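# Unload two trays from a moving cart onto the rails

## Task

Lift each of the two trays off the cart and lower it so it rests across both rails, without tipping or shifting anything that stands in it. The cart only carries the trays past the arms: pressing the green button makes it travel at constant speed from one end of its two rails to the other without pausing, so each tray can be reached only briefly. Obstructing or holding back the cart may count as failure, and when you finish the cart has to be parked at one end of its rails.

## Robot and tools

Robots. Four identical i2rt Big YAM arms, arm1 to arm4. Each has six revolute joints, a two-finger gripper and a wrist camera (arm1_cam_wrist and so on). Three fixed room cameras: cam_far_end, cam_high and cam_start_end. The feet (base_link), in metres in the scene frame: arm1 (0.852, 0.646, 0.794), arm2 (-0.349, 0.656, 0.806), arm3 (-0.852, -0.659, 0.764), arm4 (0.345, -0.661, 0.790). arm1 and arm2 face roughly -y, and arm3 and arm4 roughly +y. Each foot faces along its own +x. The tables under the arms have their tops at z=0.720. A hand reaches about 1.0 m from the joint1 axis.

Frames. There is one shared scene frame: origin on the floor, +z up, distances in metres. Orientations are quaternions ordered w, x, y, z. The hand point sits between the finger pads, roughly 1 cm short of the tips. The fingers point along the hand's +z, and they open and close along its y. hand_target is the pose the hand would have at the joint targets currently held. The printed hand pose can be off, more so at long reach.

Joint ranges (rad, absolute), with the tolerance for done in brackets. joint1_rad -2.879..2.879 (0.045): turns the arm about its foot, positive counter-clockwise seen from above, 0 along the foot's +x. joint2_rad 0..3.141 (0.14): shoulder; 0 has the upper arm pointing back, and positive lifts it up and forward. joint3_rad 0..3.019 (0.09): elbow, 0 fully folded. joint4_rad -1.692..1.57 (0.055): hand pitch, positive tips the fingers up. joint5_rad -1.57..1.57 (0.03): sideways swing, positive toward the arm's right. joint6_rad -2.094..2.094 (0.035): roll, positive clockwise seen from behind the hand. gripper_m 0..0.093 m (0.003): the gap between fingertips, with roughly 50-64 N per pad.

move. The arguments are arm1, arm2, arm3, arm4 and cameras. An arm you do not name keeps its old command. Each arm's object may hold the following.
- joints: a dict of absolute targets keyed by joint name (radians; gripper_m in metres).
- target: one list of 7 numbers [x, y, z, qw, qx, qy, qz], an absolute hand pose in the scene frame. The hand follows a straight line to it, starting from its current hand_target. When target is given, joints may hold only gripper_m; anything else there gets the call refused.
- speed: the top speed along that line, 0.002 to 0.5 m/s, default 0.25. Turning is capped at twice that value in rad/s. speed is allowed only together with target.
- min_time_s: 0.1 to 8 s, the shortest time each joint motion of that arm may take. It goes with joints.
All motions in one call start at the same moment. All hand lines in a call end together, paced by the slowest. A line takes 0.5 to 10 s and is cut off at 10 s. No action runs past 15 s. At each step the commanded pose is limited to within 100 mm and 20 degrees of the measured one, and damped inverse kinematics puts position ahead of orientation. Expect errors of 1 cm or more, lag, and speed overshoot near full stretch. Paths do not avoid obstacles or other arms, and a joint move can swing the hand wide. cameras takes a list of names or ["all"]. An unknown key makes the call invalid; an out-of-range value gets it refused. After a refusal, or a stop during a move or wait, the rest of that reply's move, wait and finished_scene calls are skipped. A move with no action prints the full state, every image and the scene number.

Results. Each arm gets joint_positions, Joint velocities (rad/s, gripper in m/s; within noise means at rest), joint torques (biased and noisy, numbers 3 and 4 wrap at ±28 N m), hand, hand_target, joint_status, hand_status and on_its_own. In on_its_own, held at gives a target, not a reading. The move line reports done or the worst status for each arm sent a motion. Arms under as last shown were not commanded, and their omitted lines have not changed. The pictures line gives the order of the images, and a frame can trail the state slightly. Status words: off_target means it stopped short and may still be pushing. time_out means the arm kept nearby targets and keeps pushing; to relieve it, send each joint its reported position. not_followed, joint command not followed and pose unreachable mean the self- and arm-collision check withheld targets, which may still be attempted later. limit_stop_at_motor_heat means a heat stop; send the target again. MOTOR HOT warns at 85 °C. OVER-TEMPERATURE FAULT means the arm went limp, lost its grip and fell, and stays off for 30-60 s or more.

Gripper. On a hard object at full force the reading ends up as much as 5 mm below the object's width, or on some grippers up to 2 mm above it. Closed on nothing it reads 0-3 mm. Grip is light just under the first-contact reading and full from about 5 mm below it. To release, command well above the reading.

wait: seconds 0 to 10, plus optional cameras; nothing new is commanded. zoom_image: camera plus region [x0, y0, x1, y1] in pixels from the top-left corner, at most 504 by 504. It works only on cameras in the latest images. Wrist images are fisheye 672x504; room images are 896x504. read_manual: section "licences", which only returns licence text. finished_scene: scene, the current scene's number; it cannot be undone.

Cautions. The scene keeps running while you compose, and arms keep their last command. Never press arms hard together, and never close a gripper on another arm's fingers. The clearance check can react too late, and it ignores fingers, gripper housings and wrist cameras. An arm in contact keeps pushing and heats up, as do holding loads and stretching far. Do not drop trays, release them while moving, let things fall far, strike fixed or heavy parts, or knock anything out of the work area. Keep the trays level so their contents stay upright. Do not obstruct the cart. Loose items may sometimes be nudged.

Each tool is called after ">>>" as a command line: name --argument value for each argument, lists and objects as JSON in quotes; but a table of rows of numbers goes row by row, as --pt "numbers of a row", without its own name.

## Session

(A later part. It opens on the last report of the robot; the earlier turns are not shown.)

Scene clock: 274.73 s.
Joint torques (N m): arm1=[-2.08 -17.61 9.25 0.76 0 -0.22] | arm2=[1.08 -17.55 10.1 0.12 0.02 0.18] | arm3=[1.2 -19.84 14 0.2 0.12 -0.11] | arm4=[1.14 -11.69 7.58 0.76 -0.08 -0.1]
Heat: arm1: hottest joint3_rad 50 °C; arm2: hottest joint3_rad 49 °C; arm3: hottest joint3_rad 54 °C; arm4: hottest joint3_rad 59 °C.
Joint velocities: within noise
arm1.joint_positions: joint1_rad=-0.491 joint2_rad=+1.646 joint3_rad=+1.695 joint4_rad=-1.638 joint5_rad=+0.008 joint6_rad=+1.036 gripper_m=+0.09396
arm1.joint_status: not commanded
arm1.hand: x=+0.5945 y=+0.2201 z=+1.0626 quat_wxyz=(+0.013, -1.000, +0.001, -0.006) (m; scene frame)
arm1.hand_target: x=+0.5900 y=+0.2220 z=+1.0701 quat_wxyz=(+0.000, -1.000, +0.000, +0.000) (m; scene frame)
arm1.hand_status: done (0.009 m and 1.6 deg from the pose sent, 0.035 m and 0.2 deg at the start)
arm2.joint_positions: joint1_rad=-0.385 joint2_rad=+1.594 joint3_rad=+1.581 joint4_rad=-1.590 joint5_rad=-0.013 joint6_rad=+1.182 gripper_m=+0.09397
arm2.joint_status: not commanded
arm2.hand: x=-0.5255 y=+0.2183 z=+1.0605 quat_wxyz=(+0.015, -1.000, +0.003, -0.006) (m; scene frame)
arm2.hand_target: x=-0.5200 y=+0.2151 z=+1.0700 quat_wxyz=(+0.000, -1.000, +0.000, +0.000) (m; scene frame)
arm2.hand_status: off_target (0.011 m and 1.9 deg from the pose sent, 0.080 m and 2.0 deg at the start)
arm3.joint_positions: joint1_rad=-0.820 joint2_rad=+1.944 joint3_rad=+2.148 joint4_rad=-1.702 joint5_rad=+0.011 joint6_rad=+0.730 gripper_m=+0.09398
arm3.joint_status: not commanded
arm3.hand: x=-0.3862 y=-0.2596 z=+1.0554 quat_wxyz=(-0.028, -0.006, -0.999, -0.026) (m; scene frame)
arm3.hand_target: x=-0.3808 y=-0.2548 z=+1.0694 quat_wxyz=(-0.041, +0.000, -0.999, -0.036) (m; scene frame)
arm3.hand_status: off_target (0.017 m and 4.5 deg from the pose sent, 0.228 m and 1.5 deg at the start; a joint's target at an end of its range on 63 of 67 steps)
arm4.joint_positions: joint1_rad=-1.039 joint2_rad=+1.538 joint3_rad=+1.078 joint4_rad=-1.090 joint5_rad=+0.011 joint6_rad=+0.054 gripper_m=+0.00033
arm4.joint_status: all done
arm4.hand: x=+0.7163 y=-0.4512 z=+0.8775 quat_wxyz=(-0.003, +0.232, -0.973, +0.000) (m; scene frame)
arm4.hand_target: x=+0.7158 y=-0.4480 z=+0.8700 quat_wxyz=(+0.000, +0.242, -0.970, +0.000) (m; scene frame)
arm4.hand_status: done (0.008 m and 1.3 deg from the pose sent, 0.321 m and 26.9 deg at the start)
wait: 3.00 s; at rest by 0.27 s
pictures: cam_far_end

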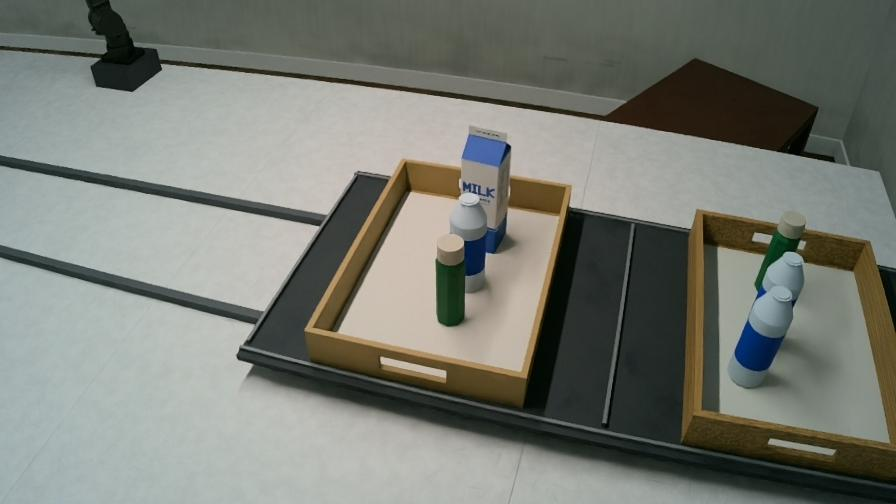

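>>> move --arm4 '{"target":[0.714,-0.45,0.775,0,-0.242,0.97,0],"speed":0.1}'

>>> move --arm4 '{"target":[0.87,-0.245,1.07,0,0,1,0],"joints":{"gripper_m":0.085}}' --arm1 '{"target":[0.73,0.225,1.07,0,1,0,0],"joints":{"gripper_m":0.085}}' --arm2 '{"target":[-0.57,0.215,1.07,0,1,0,0],"joints":{"gripper_m":0.085}}' --arm3 '{"target":[-0.43,-0.254,1.07,0,0,1,0],"joints":{"gripper_m":0.085}}' --cameras '["cam_far_end"]'

>>> wait --seconds 3 --cameras '["cam_far_end"]'

Scene clock: 292.87 s.
Joint torques (N m): arm1=[-1.67 -16.62 9.26 0.96 0 -0.16] | arm2=[1.14 -17.38 10.09 0.18 0.02 0.19] | arm3=[1.96 -20.13 14 0.28 0.09 -0.05] | arm4=[0.62 -9 5.05 2.36 -0.08 -0.11]
Heat: arm1: hottest joint3_rad 49 °C; arm2: hottest joint3_rad 49 °C; arm3: hottest joint3_rad 56 °C; arm4: hottest joint3_rad 57 °C.
move: arm4 off_target
Joint velocities: within noise
arm1, arm2, arm3: as last shown
arm4.joint_positions: joint1_rad=-1.039 joint2_rad=+1.639 joint3_rad=+0.982 joint4_rad=-0.869 joint5_rad=+0.011 joint6_rad=+0.051 gripper_m=+0.00033
arm4.joint_status: not commanded
arm4.hand: x=+0.7190 y=-0.4489 z=+0.8067 quat_wxyz=(-0.015, +0.233, -0.972, -0.004) (m; scene frame)
arm4.hand_target: x=+0.7122 y=-0.4510 z=+0.7770 quat_wxyz=(+0.000, +0.242, -0.970, +0.000) (m; scene frame)
arm4.hand_status: off_target (0.032 m and 2.1 deg from the pose sent, 0.103 m and 1.3 deg at the start)
pictures: none

Scene clock: 295.23 s.
Joint torques (N m): arm1=[-0.21 -14.74 9.07 0.85 0.14 0.04] | arm2=[-0.79 -15.33 14.45 -0.25 0.06 0.02] | arm3=[2.78 -21.66 9.61 0.28 0.02 0.08] | arm4=[0.97 -18.96 11.78 -0.06 0.11 0.21]
Heat: arm1: hottest joint3_rad 49 °C; arm2: hottest joint3_rad 49 °C; arm3: hottest joint3_rad 55 °C; arm4: hottest joint3_rad 57 °C.
move: arm1 done; arm2 off_target; arm3 off_target; arm4 off_target
Joint velocities: within noise
arm1.joint_positions: joint1_rad=-0.231 joint2_rad=+1.487 joint3_rad=+1.510 joint4_rad=-1.612 joint5_rad=+0.008 joint6_rad=+1.287 gripper_m=+0.08511
arm1.joint_status: all done
arm1.hand: x=+0.7285 y=+0.2266 z=+1.0649 quat_wxyz=(+0.012, -1.000, -0.004, -0.004) (m; scene frame)
arm1.hand_target: x=+0.7301 y=+0.2250 z=+1.0700 quat_wxyz=(+0.000, -1.000, +0.000, +0.000) (m; scene frame)
arm1.hand_status: done (0.006 m and 1.6 deg from the pose sent, 0.136 m and 1.7 deg at the start)
arm2.joint_positions: joint1_rad=-0.452 joint2_rad=+1.616 joint3_rad=+1.591 joint4_rad=-1.590 joint5_rad=-0.013 joint6_rad=+1.103 gripper_m=+0.08507
arm2.joint_status: all done
arm2.hand: x=-0.5566 y=+0.2266 z=+1.0548 quat_wxyz=(+0.020, -1.000, -0.003, -0.009) (m; scene frame)
arm2.hand_target: x=-0.5696 y=+0.2160 z=+1.0700 quat_wxyz=(+0.000, -1.000, +0.000, +0.000) (m; scene frame)
arm2.hand_status: off_target (0.023 m and 2.5 deg from the pose sent, 0.046 m and 1.9 deg at the start)
arm3.joint_positions: joint1_rad=-0.771 joint2_rad=+1.878 joint3_rad=+2.070 joint4_rad=-1.702 joint5_rad=+0.012 joint6_rad=+0.764 gripper_m=+0.08513
arm3.joint_status: all done
arm3.hand: x=-0.4236 y=-0.2544 z=+1.0639 quat_wxyz=(-0.024, +0.001, -0.999, -0.023) (m; scene frame)
arm3.hand_target: x=-0.4302 y=-0.2543 z=+1.0693 quat_wxyz=(-0.024, +0.000, -0.999, -0.023) (m; scene frame)
arm3.hand_status: off_target (0.009 m and 3.8 deg from the pose sent, 0.046 m and 4.5 deg at the start; a joint's target at an end of its range on 69 of 71 steps)
arm4.joint_positions: joint1_rad=-0.886 joint2_rad=+2.032 joint3_rad=+2.303 joint4_rad=-1.692 joint5_rad=+0.011 joint6_rad=+0.660 gripper_m=+0.08492
arm4.joint_status: all done
arm4.hand: x=+0.8643 y=-0.2530 z=+1.0781 quat_wxyz=(-0.054, +0.006, -0.998, -0.042) (m; scene frame)
arm4.hand_target: x=+0.8693 y=-0.2454 z=+1.0693 quat_wxyz=(-0.050, +0.001, -0.998, -0.039) (m; scene frame)
arm4.hand_status: off_target (0.013 m and 7.9 deg from the pose sent, 0.366 m and 27.0 deg at the start; a joint's target at an end of its range on 28 of 71 steps)
pictures: cam_far_end

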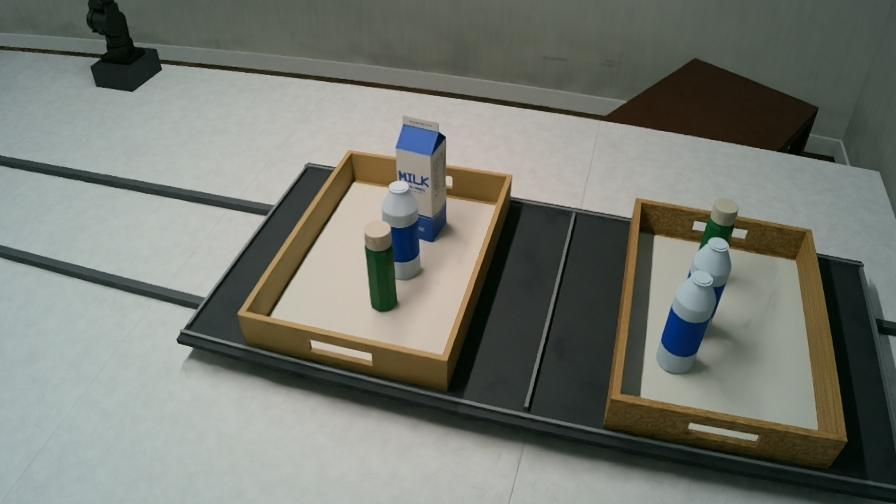

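Scene clock: 298.23 s.
Joint torques (N m): arm1=[-0.15 -14.51 9.17 1.28 0.09 0.03] | arm2=[-0.91 -15.33 14.48 -0.29 0.05 0.01] | arm3=[3.02 -21.77 9.57 0.39 0.05 0.13] | arm4=[0.97 -19.08 11.79 -0.05 0.12 0.18]
Heat: arm1: hottest joint3_rad 48 °C; arm2: hottest joint3_rad 49 °C; arm3: hottest joint3_rad 55 °C; arm4: hottest joint3_rad 57 °C.
Joint velocities: within noise
arm1.joint_positions: joint1_rad=-0.231 joint2_rad=+1.487 joint3_rad=+1.510 joint4_rad=-1.612 joint5_rad=+0.008 joint6_rad=+1.287 gripper_m=+0.08511
arm1.joint_status: all done
arm1.hand: x=+0.7285 y=+0.2266 z=+1.0649 quat_wxyz=(+0.012, -1.000, -0.004, -0.004) (m; scene frame)
arm1.hand_target: x=+0.7301 y=+0.2250 z=+1.0700 quat_wxyz=(+0.000, -1.000, +0.000, +0.000) (m; scene frame)
arm1.hand_status: done (0.006 m and 1.5 deg from the pose sent, 0.136 m and 1.7 deg at the start)
arm2.joint_positions: joint1_rad=-0.452 joint2_rad=+1.616 joint3_rad=+1.591 joint4_rad=-1.590 joint5_rad=-0.013 joint6_rad=+1.103 gripper_m=+0.08507
arm2.joint_status: all done
arm2.hand: x=-0.5566 y=+0.2266 z=+1.0548 quat_wxyz=(+0.020, -1.000, -0.003, -0.009) (m; scene frame)
arm2.hand_target: x=-0.5696 y=+0.2160 z=+1.0700 quat_wxyz=(+0.000, -1.000, +0.000, +0.000) (m; scene frame)
arm2.hand_status: off_target (0.023 m and 2.5 deg from the pose sent, 0.046 m and 1.9 deg at the start)
arm3.joint_positions: joint1_rad=-0.771 joint2_rad=+1.878 joint3_rad=+2.070 joint4_rad=-1.702 joint5_rad=+0.012 joint6_rad=+0.764 gripper_m=+0.08513
arm3.joint_status: all done
arm3.hand: x=-0.4236 y=-0.2544 z=+1.0639 quat_wxyz=(-0.024, +0.001, -0.999, -0.023) (m; scene frame)
arm3.hand_target: x=-0.4302 y=-0.2543 z=+1.0693 quat_wxyz=(-0.024, +0.000, -0.999, -0.023) (m; scene frame)
arm3.hand_status: off_target (0.009 m and 3.8 deg from the pose sent, 0.046 m and 4.5 deg at the start; a joint's target at an end of its range on 69 of 71 steps)
arm4.joint_positions: joint1_rad=-0.886 joint2_rad=+2.032 joint3_rad=+2.303 joint4_rad=-1.692 joint5_rad=+0.011 joint6_rad=+0.660 gripper_m=+0.08492
arm4.joint_status: all done
arm4.hand: x=+0.8643 y=-0.2530 z=+1.0781 quat_wxyz=(-0.054, +0.006, -0.998, -0.042) (m; scene frame)
arm4.hand_target: x=+0.8693 y=-0.2454 z=+1.0693 quat_wxyz=(-0.050, +0.001, -0.998, -0.039) (m; scene frame)
arm4.hand_status: off_target (0.013 m and 7.9 deg from the pose sent, 0.366 m and 27.0 deg at the start; a joint's target at an end of its range on 28 of 71 steps)
wait: 3.00 s; at rest by 0.27 s
pictures: cam_far_end

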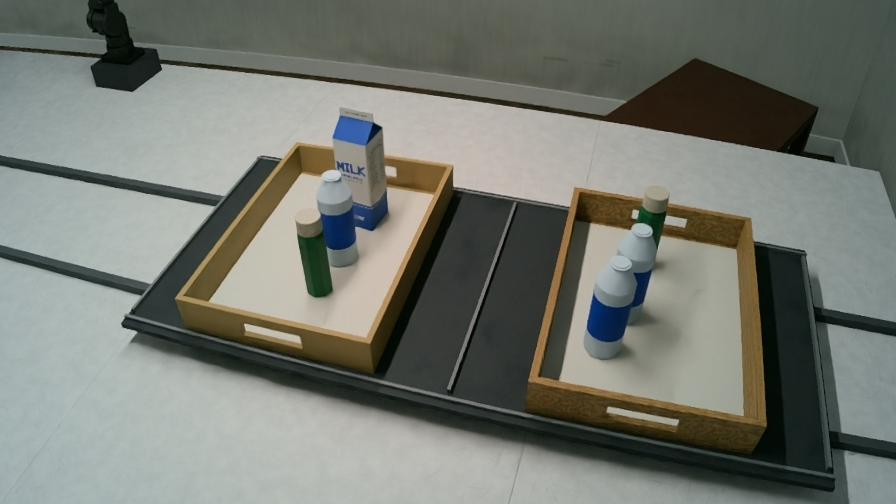

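>>> wait --seconds 10 --cameras '[]'

>>> wait --seconds 6 --cameras '["arm1_cam_wrist","arm4_cam_wrist","cam_high"]'

Scene clock: 312.27 s.
Joint torques (N m): arm1=[0.03 -14.45 8.99 1.1 0.02 0.04] | arm2=[-0.56 -15.38 14.46 -0.29 0.07 0.03] | arm3=[2.43 -21.48 9.72 0.25 0.06 0.11] | arm4=[1.08 -18.96 11.79 0.02 0.11 0.2]
Heat: arm1: hottest joint3_rad 47 °C; arm2: hottest joint3_rad 50 °C; arm3: hottest joint3_rad 52 °C; arm4: hottest joint3_rad 57 °C.
Joint velocities: within noise
arm1.joint_positions: joint1_rad=-0.231 joint2_rad=+1.487 joint3_rad=+1.510 joint4_rad=-1.612 joint5_rad=+0.008 joint6_rad=+1.287 gripper_m=+0.08511
arm1.joint_status: all done
arm1.hand: x=+0.7285 y=+0.2266 z=+1.0649 quat_wxyz=(+0.012, -1.000, -0.004, -0.004) (m; scene frame)
arm1.hand_target: x=+0.7301 y=+0.2250 z=+1.0700 quat_wxyz=(+0.000, -1.000, +0.000, +0.000) (m; scene frame)
arm1.hand_status: done (0.006 m and 1.5 deg from the pose sent, 0.136 m and 1.7 deg at the start)
arm2.joint_positions: joint1_rad=-0.452 joint2_rad=+1.616 joint3_rad=+1.591 joint4_rad=-1.590 joint5_rad=-0.013 joint6_rad=+1.103 gripper_m=+0.08507
arm2.joint_status: all done
arm2.hand: x=-0.5566 y=+0.2266 z=+1.0548 quat_wxyz=(+0.020, -1.000, -0.003, -0.009) (m; scene frame)
arm2.hand_target: x=-0.5696 y=+0.2160 z=+1.0700 quat_wxyz=(+0.000, -1.000, +0.000, +0.000) (m; scene frame)
arm2.hand_status: off_target (0.023 m and 2.5 deg from the pose sent, 0.046 m and 1.9 deg at the start)
arm3.joint_positions: joint1_rad=-0.771 joint2_rad=+1.878 joint3_rad=+2.070 joint4_rad=-1.702 joint5_rad=+0.012 joint6_rad=+0.764 gripper_m=+0.08513
arm3.joint_status: all done
arm3.hand: x=-0.4236 y=-0.2544 z=+1.0639 quat_wxyz=(-0.024, +0.001, -0.999, -0.023) (m; scene frame)
arm3.hand_target: x=-0.4302 y=-0.2543 z=+1.0693 quat_wxyz=(-0.024, +0.000, -0.999, -0.023) (m; scene frame)
arm3.hand_status: off_target (0.009 m and 3.8 deg from the pose sent, 0.046 m and 4.5 deg at the start; a joint's target at an end of its range on 69 of 71 steps)
arm4.joint_positions: joint1_rad=-0.886 joint2_rad=+2.032 joint3_rad=+2.303 joint4_rad=-1.692 joint5_rad=+0.011 joint6_rad=+0.660 gripper_m=+0.08492
arm4.joint_status: all done
arm4.hand: x=+0.8643 y=-0.2530 z=+1.0781 quat_wxyz=(-0.054, +0.006, -0.998, -0.042) (m; scene frame)
arm4.hand_target: x=+0.8693 y=-0.2454 z=+1.0693 quat_wxyz=(-0.050, +0.001, -0.998, -0.039) (m; scene frame)
arm4.hand_status: off_target (0.013 m and 7.9 deg from the pose sent, 0.366 m and 27.0 deg at the start; a joint's target at an end of its range on 28 of 71 steps)
wait: 10.00 s; at rest from the start
pictures: none
No camera images: "cameras" was empty.

Scene clock: 318.27 s.
Joint torques (N m): arm1=[-0.21 -13.8 9.24 0.96 0.05 0.06] | arm2=[-0.79 -15.15 14.52 -0.18 0.06 0.01] | arm3=[2.32 -21.54 9.65 0.38 0.11 0.12] | arm4=[1.08 -19.02 11.78 -0.01 0.11 0.19]
Heat: arm1: hottest joint3_rad 47 °C; arm2: hottest joint3_rad 50 °C; arm3: hottest joint3_rad 51 °C; arm4: hottest joint3_rad 57 °C.
Joint velocities: within noise
arm1.joint_positions: joint1_rad=-0.231 joint2_rad=+1.487 joint3_rad=+1.510 joint4_rad=-1.612 joint5_rad=+0.008 joint6_rad=+1.287 gripper_m=+0.08511
arm1.joint_status: all done
arm1.hand: x=+0.7285 y=+0.2266 z=+1.0649 quat_wxyz=(+0.012, -1.000, -0.004, -0.004) (m; scene frame)
arm1.hand_target: x=+0.7301 y=+0.2250 z=+1.0700 quat_wxyz=(+0.000, -1.000, +0.000, +0.000) (m; scene frame)
arm1.hand_status: done (0.006 m and 1.5 deg from the pose sent, 0.136 m and 1.7 deg at the start)
arm2.joint_positions: joint1_rad=-0.452 joint2_rad=+1.616 joint3_rad=+1.591 joint4_rad=-1.590 joint5_rad=-0.013 joint6_rad=+1.103 gripper_m=+0.08507
arm2.joint_status: all done
arm2.hand: x=-0.5566 y=+0.2266 z=+1.0548 quat_wxyz=(+0.020, -1.000, -0.003, -0.009) (m; scene frame)
arm2.hand_target: x=-0.5696 y=+0.2160 z=+1.0700 quat_wxyz=(+0.000, -1.000, +0.000, +0.000) (m; scene frame)
arm2.hand_status: off_target (0.023 m and 2.5 deg from the pose sent, 0.046 m and 1.9 deg at the start)
arm3.joint_positions: joint1_rad=-0.771 joint2_rad=+1.878 joint3_rad=+2.070 joint4_rad=-1.702 joint5_rad=+0.012 joint6_rad=+0.764 gripper_m=+0.08513
arm3.joint_status: all done
arm3.hand: x=-0.4236 y=-0.2544 z=+1.0639 quat_wxyz=(-0.024, +0.001, -0.999, -0.023) (m; scene frame)
arm3.hand_target: x=-0.4302 y=-0.2543 z=+1.0693 quat_wxyz=(-0.024, +0.000, -0.999, -0.023) (m; scene frame)
arm3.hand_status: off_target (0.009 m and 3.8 deg from the pose sent, 0.046 m and 4.5 deg at the start; a joint's target at an end of its range on 69 of 71 steps)
arm4.joint_positions: joint1_rad=-0.886 joint2_rad=+2.032 joint3_rad=+2.303 joint4_rad=-1.692 joint5_rad=+0.011 joint6_rad=+0.660 gripper_m=+0.08492
arm4.joint_status: all done
arm4.hand: x=+0.8643 y=-0.2530 z=+1.0781 quat_wxyz=(-0.054, +0.006, -0.998, -0.042) (m; scene frame)
arm4.hand_target: x=+0.8693 y=-0.2454 z=+1.0693 quat_wxyz=(-0.050, +0.001, -0.998, -0.039) (m; scene frame)
arm4.hand_status: off_target (0.013 m and 7.9 deg from the pose sent, 0.366 m and 27.0 deg at the start; a joint's target at an end of its range on 28 of 71 steps)
wait: 6.00 s; at rest by 0.27 s
pictures: arm1_cam_wrist, arm4_cam_wrist, cam_high

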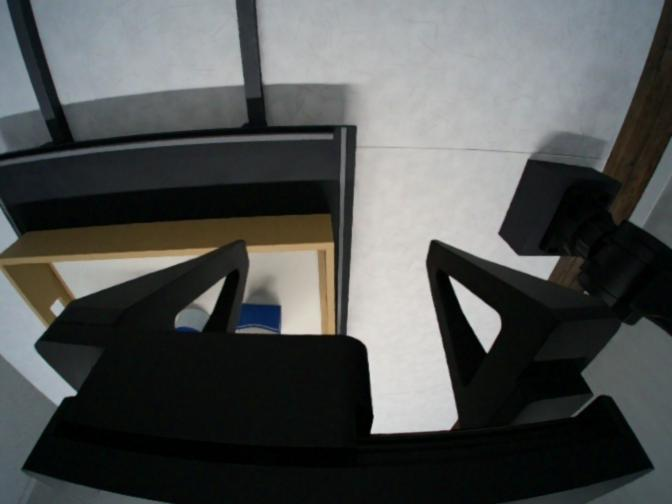

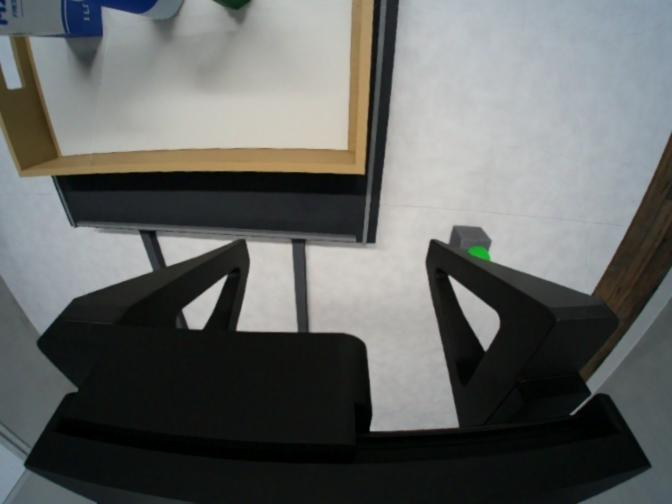

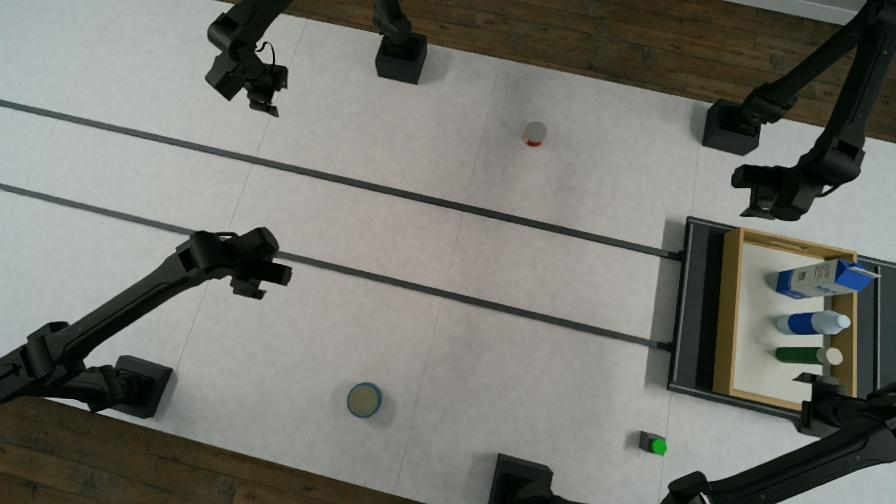

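>>> wait --seconds 5 --cameras '["arm1_cam_wrist","arm4_cam_wrist","cam_high"]'

Scene clock: 333.40 s.
Joint torques (N m): arm1=[-0.73 -14.86 9.11 0.92 0.08 0.08] | arm2=[-0.85 -15.44 14.48 -0.28 0.07 0.03] | arm3=[2.49 -21.42 9.66 0.27 0.13 0.11] | arm4=[1.2 -18.9 11.79 0.01 0.12 0.21]
Heat: arm1: hottest joint3_rad 46 °C; arm2: hottest joint3_rad 51 °C; arm3: hottest joint3_rad 49 °C; arm4: hottest joint3_rad 58 °C.
Joint velocities: within noise
arm1.joint_positions: joint1_rad=-0.231 joint2_rad=+1.487 joint3_rad=+1.510 joint4_rad=-1.612 joint5_rad=+0.008 joint6_rad=+1.287 gripper_m=+0.08511
arm1.joint_status: all done
arm1.hand: x=+0.7285 y=+0.2266 z=+1.0649 quat_wxyz=(+0.012, -1.000, -0.004, -0.004) (m; scene frame)
arm1.hand_target: x=+0.7301 y=+0.2250 z=+1.0700 quat_wxyz=(+0.000, -1.000, +0.000, +0.000) (m; scene frame)
arm1.hand_status: done (0.006 m and 1.5 deg from the pose sent, 0.136 m and 1.7 deg at the start)
arm2.joint_positions: joint1_rad=-0.452 joint2_rad=+1.616 joint3_rad=+1.591 joint4_rad=-1.590 joint5_rad=-0.013 joint6_rad=+1.103 gripper_m=+0.08507
arm2.joint_status: all done
arm2.hand: x=-0.5566 y=+0.2266 z=+1.0548 quat_wxyz=(+0.020, -1.000, -0.003, -0.009) (m; scene frame)
arm2.hand_target: x=-0.5696 y=+0.2160 z=+1.0700 quat_wxyz=(+0.000, -1.000, +0.000, +0.000) (m; scene frame)
arm2.hand_status: off_target (0.023 m and 2.5 deg from the pose sent, 0.046 m and 1.9 deg at the start)
arm3.joint_positions: joint1_rad=-0.771 joint2_rad=+1.878 joint3_rad=+2.070 joint4_rad=-1.702 joint5_rad=+0.012 joint6_rad=+0.764 gripper_m=+0.08513
arm3.joint_status: all done
arm3.hand: x=-0.4236 y=-0.2544 z=+1.0639 quat_wxyz=(-0.024, +0.001, -0.999, -0.023) (m; scene frame)
arm3.hand_target: x=-0.4302 y=-0.2543 z=+1.0693 quat_wxyz=(-0.024, +0.000, -0.999, -0.023) (m; scene frame)
arm3.hand_status: off_target (0.009 m and 3.8 deg from the pose sent, 0.046 m and 4.5 deg at the start; a joint's target at an end of its range on 69 of 71 steps)
arm4.joint_positions: joint1_rad=-0.886 joint2_rad=+2.032 joint3_rad=+2.303 joint4_rad=-1.692 joint5_rad=+0.011 joint6_rad=+0.660 gripper_m=+0.08492
arm4.joint_status: all done
arm4.hand: x=+0.8643 y=-0.2530 z=+1.0781 quat_wxyz=(-0.054, +0.006, -0.998, -0.042) (m; scene frame)
arm4.hand_target: x=+0.8693 y=-0.2454 z=+1.0693 quat_wxyz=(-0.050, +0.001, -0.998, -0.039) (m; scene frame)
arm4.hand_status: off_target (0.013 m and 7.9 deg from the pose sent, 0.366 m and 27.0 deg at the start; a joint's target at an end of its range on 28 of 71 steps)
wait: 5.00 s; at rest from the start
pictures: arm1_cam_wrist, arm4_cam_wrist, cam_high

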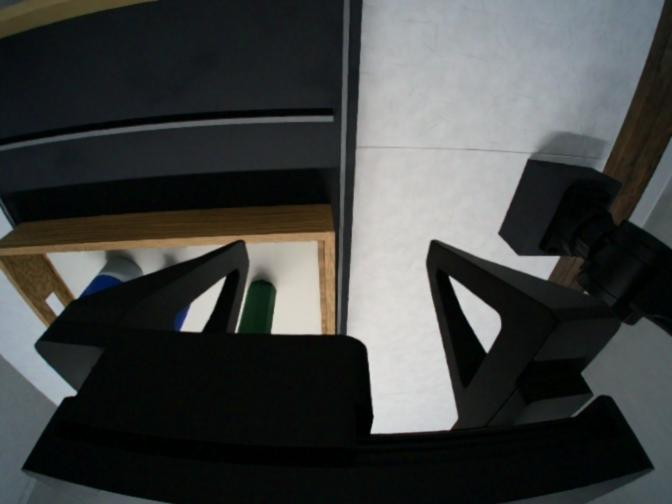

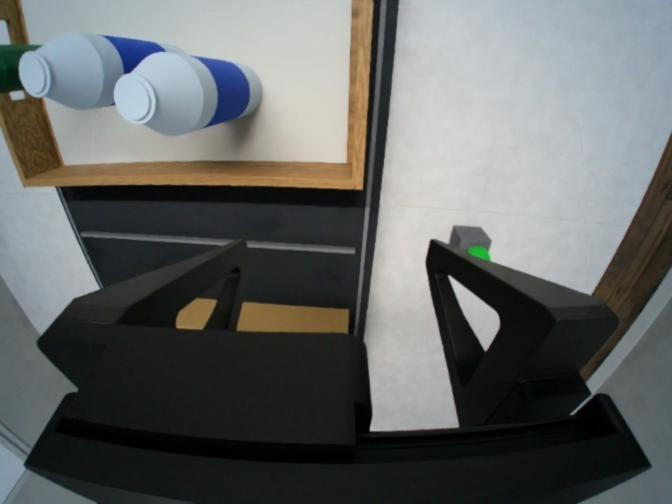

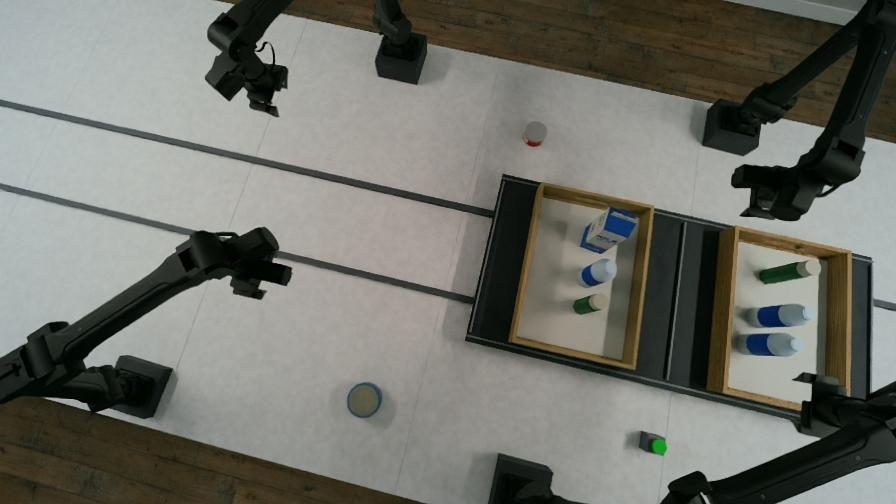

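>>> move --arm1 '{"target":[0.61,0.222,0.84,0,1,0,0],"speed":0.087}' --arm4 '{"target":[0.75,-0.246,0.84,0,0,1,0],"speed":0.087}' --cameras '["arm1_cam_wrist","arm4_cam_wrist","cam_high"]'

Scene clock: 344.10 s.
Joint torques (N m): arm1=[-2.2 -14.27 8.17 0.96 -0.03 -0.17] | arm2=[-0.67 -15.38 14.49 -0.28 0.05 0.01] | arm3=[1.96 -21.66 9.55 0.28 0.06 0.08] | arm4=[-1.73 -18.78 7.87 0.69 0.78 0.23]
Heat: arm1: hottest joint3_rad 46 °C; arm2: hottest joint3_rad 52 °C; arm3: hottest joint3_rad 48 °C; arm4: hottest joint3_rad 59 °C.
move: arm1 done; arm4 off_target
Joint velocities: within noise
arm1.joint_positions: joint1_rad=-0.460 joint2_rad=+1.738 joint3_rad=+1.219 joint4_rad=-1.047 joint5_rad=+0.008 joint6_rad=+1.068 gripper_m=+0.08511
arm1.joint_status: not commanded
arm1.hand: x=+0.6149 y=+0.2227 z=+0.8446 quat_wxyz=(+0.002, -1.000, +0.001, +0.000) (m; scene frame)
arm1.hand_target: x=+0.6100 y=+0.2222 z=+0.8400 quat_wxyz=(+0.000, -1.000, +0.000, +0.000) (m; scene frame)
arm1.hand_status: done (0.007 m and 0.3 deg from the pose sent, 0.254 m and 1.6 deg at the start)
arm2, arm3: as last shown
arm4.joint_positions: joint1_rad=-0.730 joint2_rad=+1.941 joint3_rad=+1.541 joint4_rad=-1.162 joint5_rad=-0.005 joint6_rad=+0.786 gripper_m=+0.08492
arm4.joint_status: not commanded
arm4.hand: x=+0.7347 y=-0.2351 z=+0.8461 quat_wxyz=(+0.007, +0.022, -1.000, -0.005) (m; scene frame)
arm4.hand_target: x=+0.7495 y=-0.2461 z=+0.8403 quat_wxyz=(+0.000, +0.000, -1.000, +0.000) (m; scene frame)
arm4.hand_status: off_target (0.020 m and 2.7 deg from the pose sent, 0.264 m and 7.9 deg at the start)
pictures: arm1_cam_wrist, arm4_cam_wrist, cam_high

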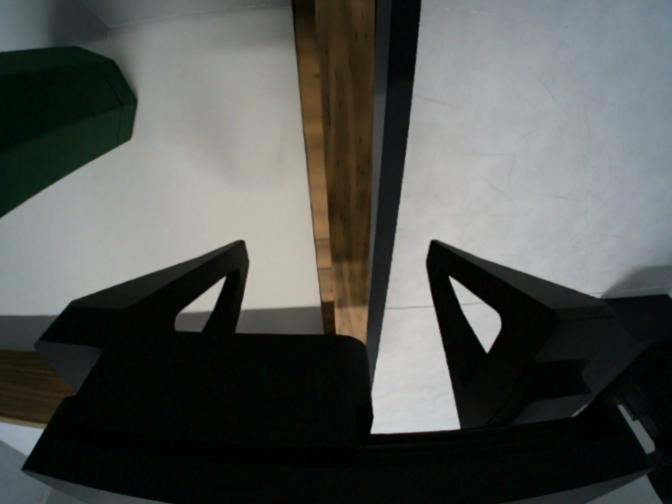

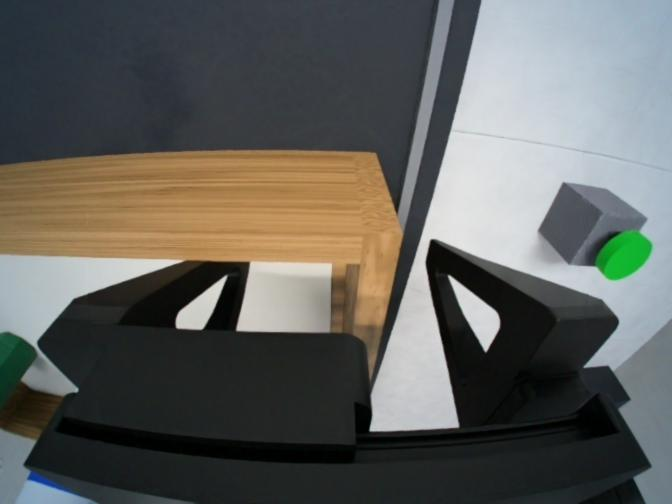

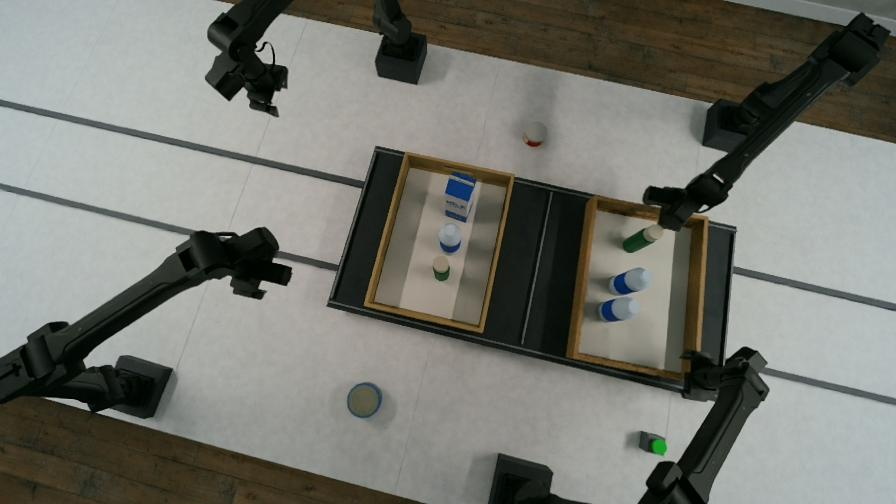

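>>> move --arm1 '{"target":[0.42,0.222,0.83,0,1,0,0],"speed":0.25}' --arm4 '{"target":[0.52,-0.25,0.83,0,0,1,0],"speed":0.25}' --cameras '["arm1_cam_wrist","arm4_cam_wrist"]'

>>> move --arm1 '{"target":[0.26,0.222,0.91,0,1,0,0],"speed":0.045,"joints":{"gripper_m":0.005}}' --arm4 '{"target":[0.36,-0.25,0.91,0,0,1,0],"speed":0.045,"joints":{"gripper_m":0.005}}' --cameras '["arm1_cam_wrist","arm4_cam_wrist","cam_high"]'

Scene clock: 356.43 s.
Joint torques (N m): arm1=[5.07 -16.44 4.85 -1.85 -1.28 -0.7] | arm2=[-0.91 -15.09 14.45 -0.21 0.07 0.02] | arm3=[2.55 -21.54 9.61 0.24 0.11 0.09] | arm4=[-11.63 -11.05 6.86 0.57 5.78 1.59]
Heat: arm1: hottest joint3_rad 46 °C; arm2: hottest joint3_rad 52 °C; arm3: hottest joint2_rad 47 °C; arm4: hottest joint3_rad 59 °C.
move: arm1 moving; arm4 moving
Joint velocities: arm1=[within noise] | arm2=[within noise] | arm3=[within noise] | arm4=[0.044 -0.024 0.002 0.007 -0.051 -0.051 -0.002]
arm1.joint_positions: joint1_rad=-0.826 joint2_rad=+1.990 joint3_rad=+1.683 joint4_rad=-1.096 joint5_rad=+0.042 joint6_rad=+0.833 gripper_m=+0.08511
arm1.joint_status: not commanded
arm1.hand: x=+0.3532 y=+0.2377 z=+0.8757 quat_wxyz=(-0.040, -0.994, +0.068, +0.070) (m; scene frame)
arm1.hand_target: x=+0.4167 y=+0.2261 z=+0.8338 quat_wxyz=(+0.000, -1.000, +0.002, +0.001) (m; scene frame)
arm1.hand_status: moving (0.082 m and 12.2 deg from the pose sent, 0.195 m and 0.3 deg at the start)
arm2, arm3: as last shown
arm4.joint_positions: joint1_rad=-0.107 joint2_rad=+1.559 joint3_rad=+1.033 joint4_rad=-1.006 joint5_rad=-0.180 joint6_rad=+1.049 gripper_m=+0.08503
arm4.joint_status: not commanded
arm4.hand: x=+0.3658 y=-0.2348 z=+0.8630 quat_wxyz=(+0.087, +0.202, -0.974, -0.049) (m; scene frame)
arm4.hand_target: x=+0.4519 y=-0.2526 z=+0.8459 quat_wxyz=(+0.025, +0.050, -0.998, -0.013) (m; scene frame)
arm4.hand_status: moving (0.158 m and 26.0 deg from the pose sent, 0.216 m and 2.7 deg at the start; pose on its path clipped on 63 of 181 steps)
pictures: arm1_cam_wrist, arm4_cam_wrist

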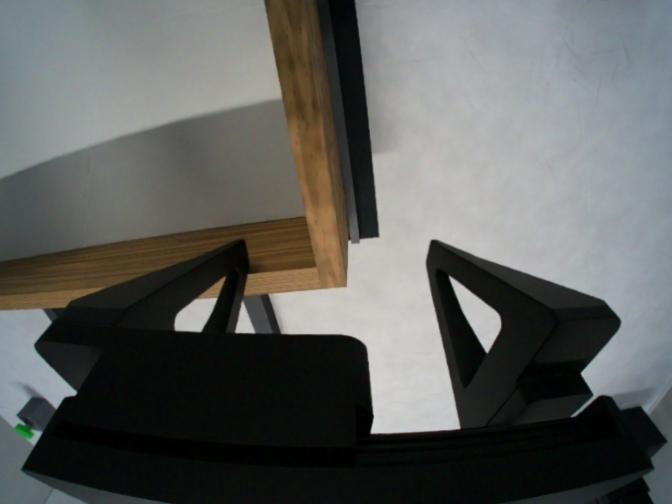

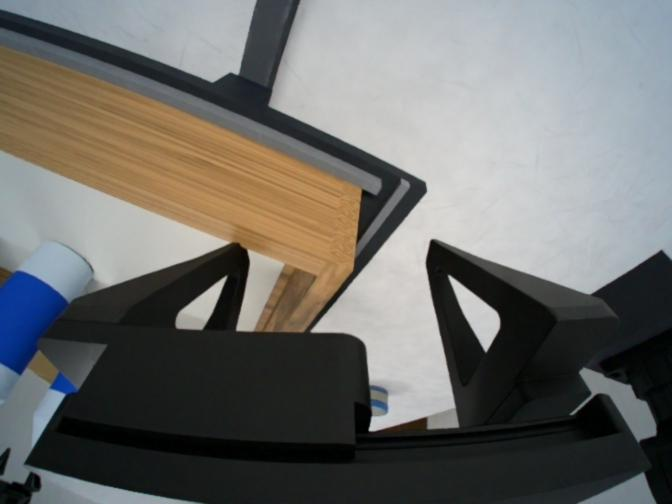

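Scene clock: 360.90 s.
Joint torques (N m): arm1=[-1.26 -23.12 13.61 -0.06 -0.02 -0.2] | arm2=[-1.08 -15.09 14.52 -0.31 0.06 0.01] | arm3=[2.43 -21.19 9.5 0.34 0.06 0.07] | arm4=[1.08 -12.75 10.89 -0.42 0.2 0.2]
Heat: arm1: hottest joint3_rad 47 °C; arm2: hottest joint3_rad 53 °C; arm3: hottest joint2_rad 47 °C; arm4: hottest joint3_rad 59 °C.
move: arm1 off_target; arm4 off_target
Joint velocities: within noise
arm1.joint_positions: joint1_rad=-0.892 joint2_rad=+2.353 joint3_rad=+2.394 joint4_rad=-1.619 joint5_rad=+0.004 joint6_rad=+0.635 gripper_m=+0.00510
arm1.joint_status: all done
arm1.hand: x=+0.2723 y=+0.2223 z=+0.9046 quat_wxyz=(+0.007, -1.000, +0.001, -0.007) (m; scene frame)
arm1.hand_target: x=+0.2605 y=+0.2226 z=+0.9100 quat_wxyz=(+0.000, -1.000, +0.000, +0.001) (m; scene frame)
arm1.hand_status: off_target (0.013 m and 1.1 deg from the pose sent, 0.100 m and 12.2 deg at the start)
arm2, arm3: as last shown
arm4.joint_positions: joint1_rad=-0.019 joint2_rad=+1.494 joint3_rad=+1.053 joint4_rad=-1.169 joint5_rad=+0.014 joint6_rad=+1.532 gripper_m=+0.00509
arm4.joint_status: all done
arm4.hand: x=+0.3614 y=-0.2649 z=+0.8924 quat_wxyz=(+0.002, +0.005, -1.000, +0.019) (m; scene frame)
arm4.hand_target: x=+0.3600 y=-0.2506 z=+0.9101 quat_wxyz=(+0.000, +0.000, -1.000, +0.000) (m; scene frame)
arm4.hand_status: off_target (0.023 m and 2.3 deg from the pose sent, 0.050 m and 26.0 deg at the start)
pictures: arm1_cam_wrist, arm4_cam_wrist, cam_high

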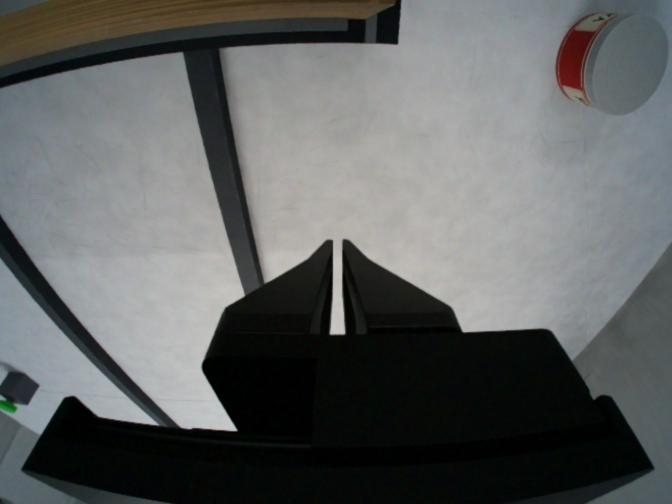

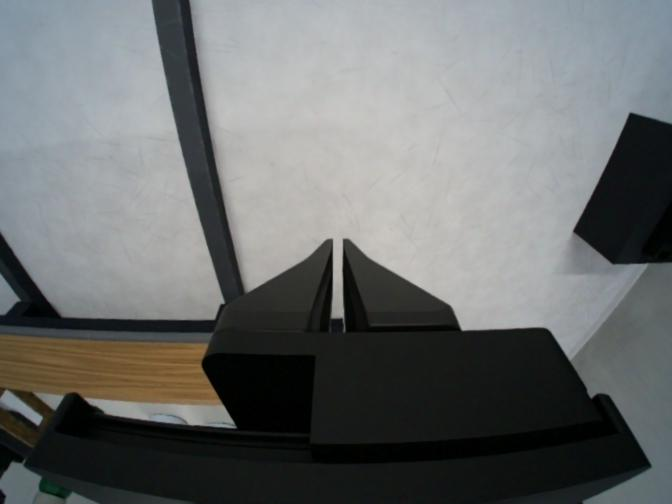

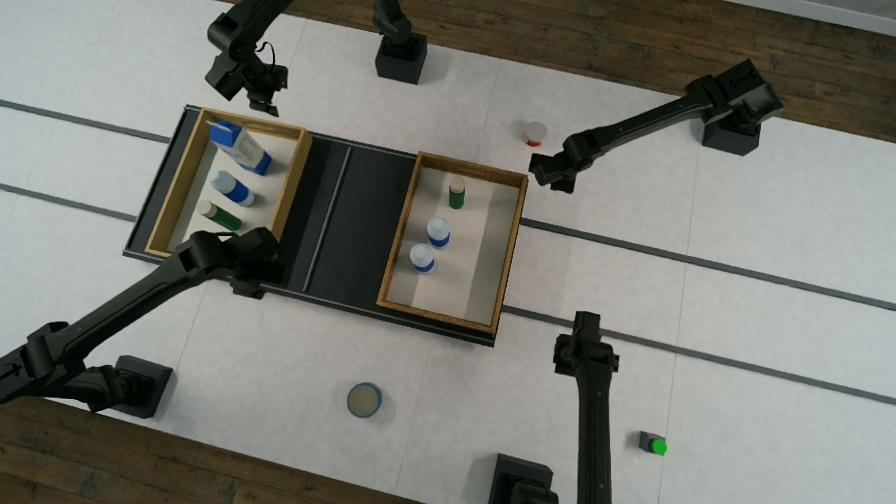

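>>> move --arm1 '{"target":[0.53,0.22,1.07,0,1,0,0],"joints":{"gripper_m":0.08}}' --arm2 '{"target":[-0.83,0.212,1.07,0,1,0,0],"joints":{"gripper_m":0.08}}' --arm3 '{"target":[-0.72,-0.255,1.07,0,0,1,0],"joints":{"gripper_m":0.08}}' --arm4 '{"target":[0.55,-0.4,1.05,0,0,1,0],"joints":{"gripper_m":0}}' --cameras '["cam_start_end"]'

>>> move --arm4 '{"target":[0.716,-0.448,0.87,0,-0.242,0.97,0],"joints":{"gripper_m":0}}' --cameras '["cam_start_end","arm2_cam_wrist"]'

Scene clock: 403.67 s.
Joint torques (N m): arm1=[-1.26 -16.79 9.47 -0.02 0.18 0.07] | arm2=[0.26 -22.65 14.67 -0.46 0.04 0.02] | arm3=[-0.09 -13.68 9.46 0.34 0.09 0.1] | arm4=[0.97 -8.53 11.82 -0.29 0 -0.12]
Heat: arm1: hottest joint3_rad 57 °C; arm2: hottest joint3_rad 54 °C; arm3: hottest joint2_rad 47 °C; arm4: hottest joint3_rad 60 °C.
move: arm1 done; arm2 off_target; arm3 done; arm4 off_target
Joint velocities: within noise
arm1.joint_positions: joint1_rad=-0.591 joint2_rad=+1.725 joint3_rad=+1.821 joint4_rad=-1.643 joint5_rad=+0.002 joint6_rad=+0.917 gripper_m=+0.07989
arm1.joint_status: all done
arm1.hand: x=+0.5313 y=+0.2164 z=+1.0714 quat_wxyz=(-0.006, -1.000, -0.009, +0.003) (m; scene frame)
arm1.hand_target: x=+0.5300 y=+0.2199 z=+1.0700 quat_wxyz=(+0.000, -1.000, +0.000, +0.000) (m; scene frame)
arm1.hand_status: done (0.004 m and 1.3 deg from the pose sent, 0.306 m and 1.1 deg at the start)
arm2.joint_positions: joint1_rad=-0.824 joint2_rad=+2.060 joint3_rad=+2.210 joint4_rad=-1.684 joint5_rad=-0.012 joint6_rad=+0.748 gripper_m=+0.08007
arm2.joint_status: all done
arm2.hand: x=-0.8233 y=+0.2191 z=+1.0521 quat_wxyz=(-0.015, -1.000, +0.005, +0.016) (m; scene frame)
arm2.hand_target: x=-0.8291 y=+0.2129 z=+1.0694 quat_wxyz=(-0.028, -0.999, +0.000, +0.031) (m; scene frame)
arm2.hand_status: off_target (0.020 m and 2.5 deg from the pose sent, 0.274 m and 2.5 deg at the start; a joint's target at an end of its range on 36 of 64 steps)
arm3.joint_positions: joint1_rad=-0.266 joint2_rad=+1.473 joint3_rad=+1.563 joint4_rad=-1.673 joint5_rad=+0.008 joint6_rad=+1.254 gripper_m=+0.08013
arm3.joint_status: all done
arm3.hand: x=-0.7224 y=-0.2527 z=+1.0695 quat_wxyz=(+0.000, +0.009, -1.000, +0.000) (m; scene frame)
arm3.hand_target: x=-0.7200 y=-0.2550 z=+1.0701 quat_wxyz=(+0.000, +0.000, -1.000, +0.000) (m; scene frame)
arm3.hand_status: done (0.003 m and 1.0 deg from the pose sent, 0.296 m and 3.8 deg at the start)
arm4.joint_positions: joint1_rad=-0.640 joint2_rad=+1.191 joint3_rad=+1.159 joint4_rad=-1.559 joint5_rad=+0.016 joint6_rad=+0.941 gripper_m=+0.00034
arm4.joint_status: all done
arm4.hand: x=+0.5463 y=-0.4071 z=+1.0341 quat_wxyz=(+0.008, -0.010, -1.000, +0.013) (m; scene frame)
arm4.hand_target: x=+0.5498 y=-0.4003 z=+1.0498 quat_wxyz=(+0.000, +0.000, -1.000, +0.000) (m; scene frame)
arm4.hand_status: off_target (0.018 m and 2.0 deg from the pose sent, 0.280 m and 2.3 deg at the start)
pictures: cam_start_end

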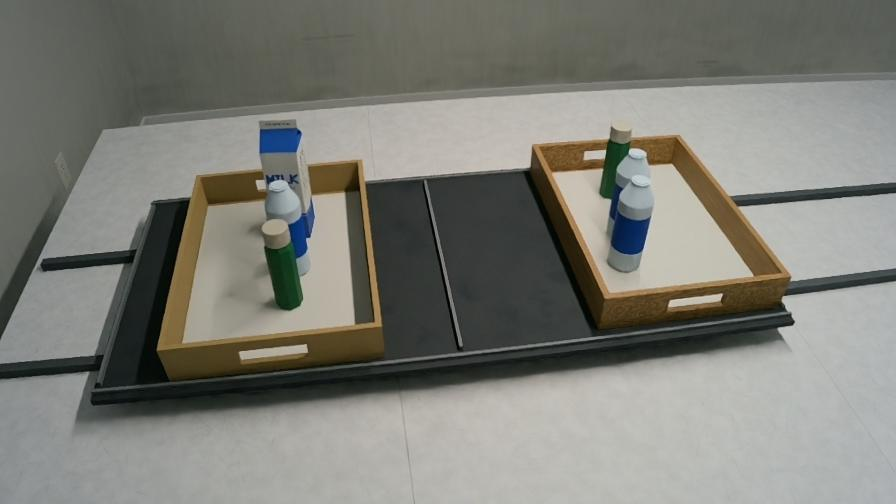

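Scene clock: 405.60 s.
Joint torques (N m): arm1=[-0.91 -16.44 9.59 -0.1 0.16 0.07] | arm2=[-0.09 -22.53 14.69 -0.43 0.02 0.02] | arm3=[0.32 -13.57 9.59 0.46 0.06 0.13] | arm4=[0.91 -12.57 8.06 0.7 -0.08 -0.11]
Heat: arm1: hottest joint3_rad 56 °C; arm2: hottest joint3_rad 54 °C; arm3: hottest joint2_rad 47 °C; arm4: hottest joint3_rad 60 °C.
move: arm4 done
Joint velocities: within noise
arm1, arm2, arm3: as last shown
arm1.joint_positions: joint1_rad=-0.591 joint2_rad=+1.725 joint3_rad=+1.821 joint4_rad=-1.643 joint5_rad=+0.002 joint6_rad=+0.918 gripper_m=+0.07989
arm1.hand: x=+0.5313 y=+0.2164 z=+1.0714 quat_wxyz=(-0.006, -1.000, -0.008, +0.003) (m; scene frame)
arm2.joint_positions: joint1_rad=-0.824 joint2_rad=+2.060 joint3_rad=+2.210 joint4_rad=-1.684 joint5_rad=-0.012 joint6_rad=+0.747 gripper_m=+0.08007
arm2.hand: x=-0.8233 y=+0.2191 z=+1.0521 quat_wxyz=(-0.015, -1.000, +0.004, +0.016) (m; scene frame)
arm4.joint_positions: joint1_rad=-1.036 joint2_rad=+1.548 joint3_rad=+1.070 joint4_rad=-1.089 joint5_rad=+0.011 joint6_rad=+0.055 gripper_m=+0.00033
arm4.joint_status: all done
arm4.hand: x=+0.7123 y=-0.4517 z=+0.8708 quat_wxyz=(+0.005, +0.233, -0.972, +0.003) (m; scene frame)
arm4.hand_target: x=+0.7159 y=-0.4480 z=+0.8699 quat_wxyz=(+0.000, +0.242, -0.970, +0.000) (m; scene frame)
arm4.hand_status: done (0.005 m and 1.2 deg from the pose sent, 0.240 m and 29.2 deg at the start)
pictures: arm2_cam_wrist, cam_start_end

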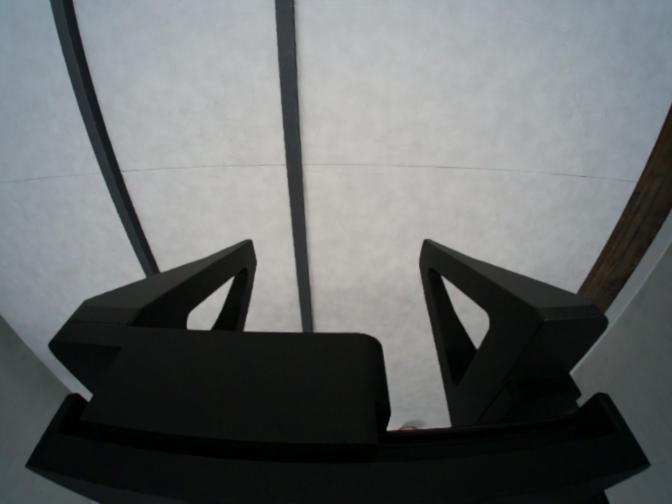

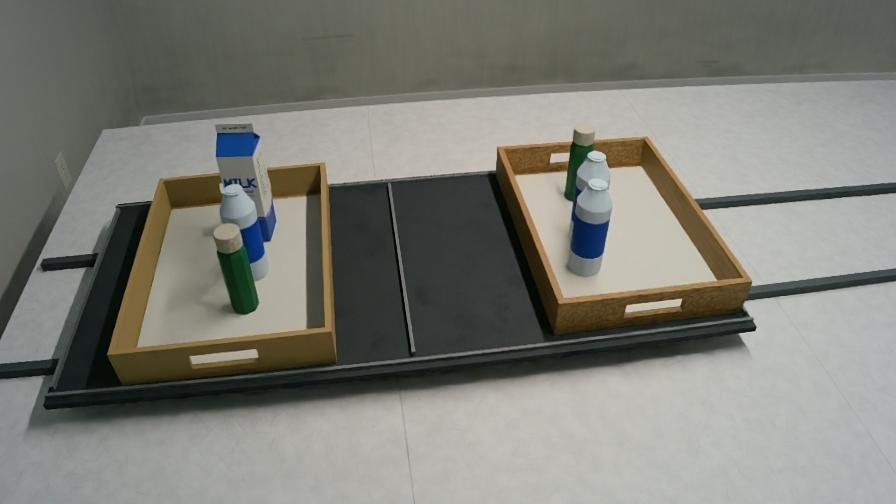

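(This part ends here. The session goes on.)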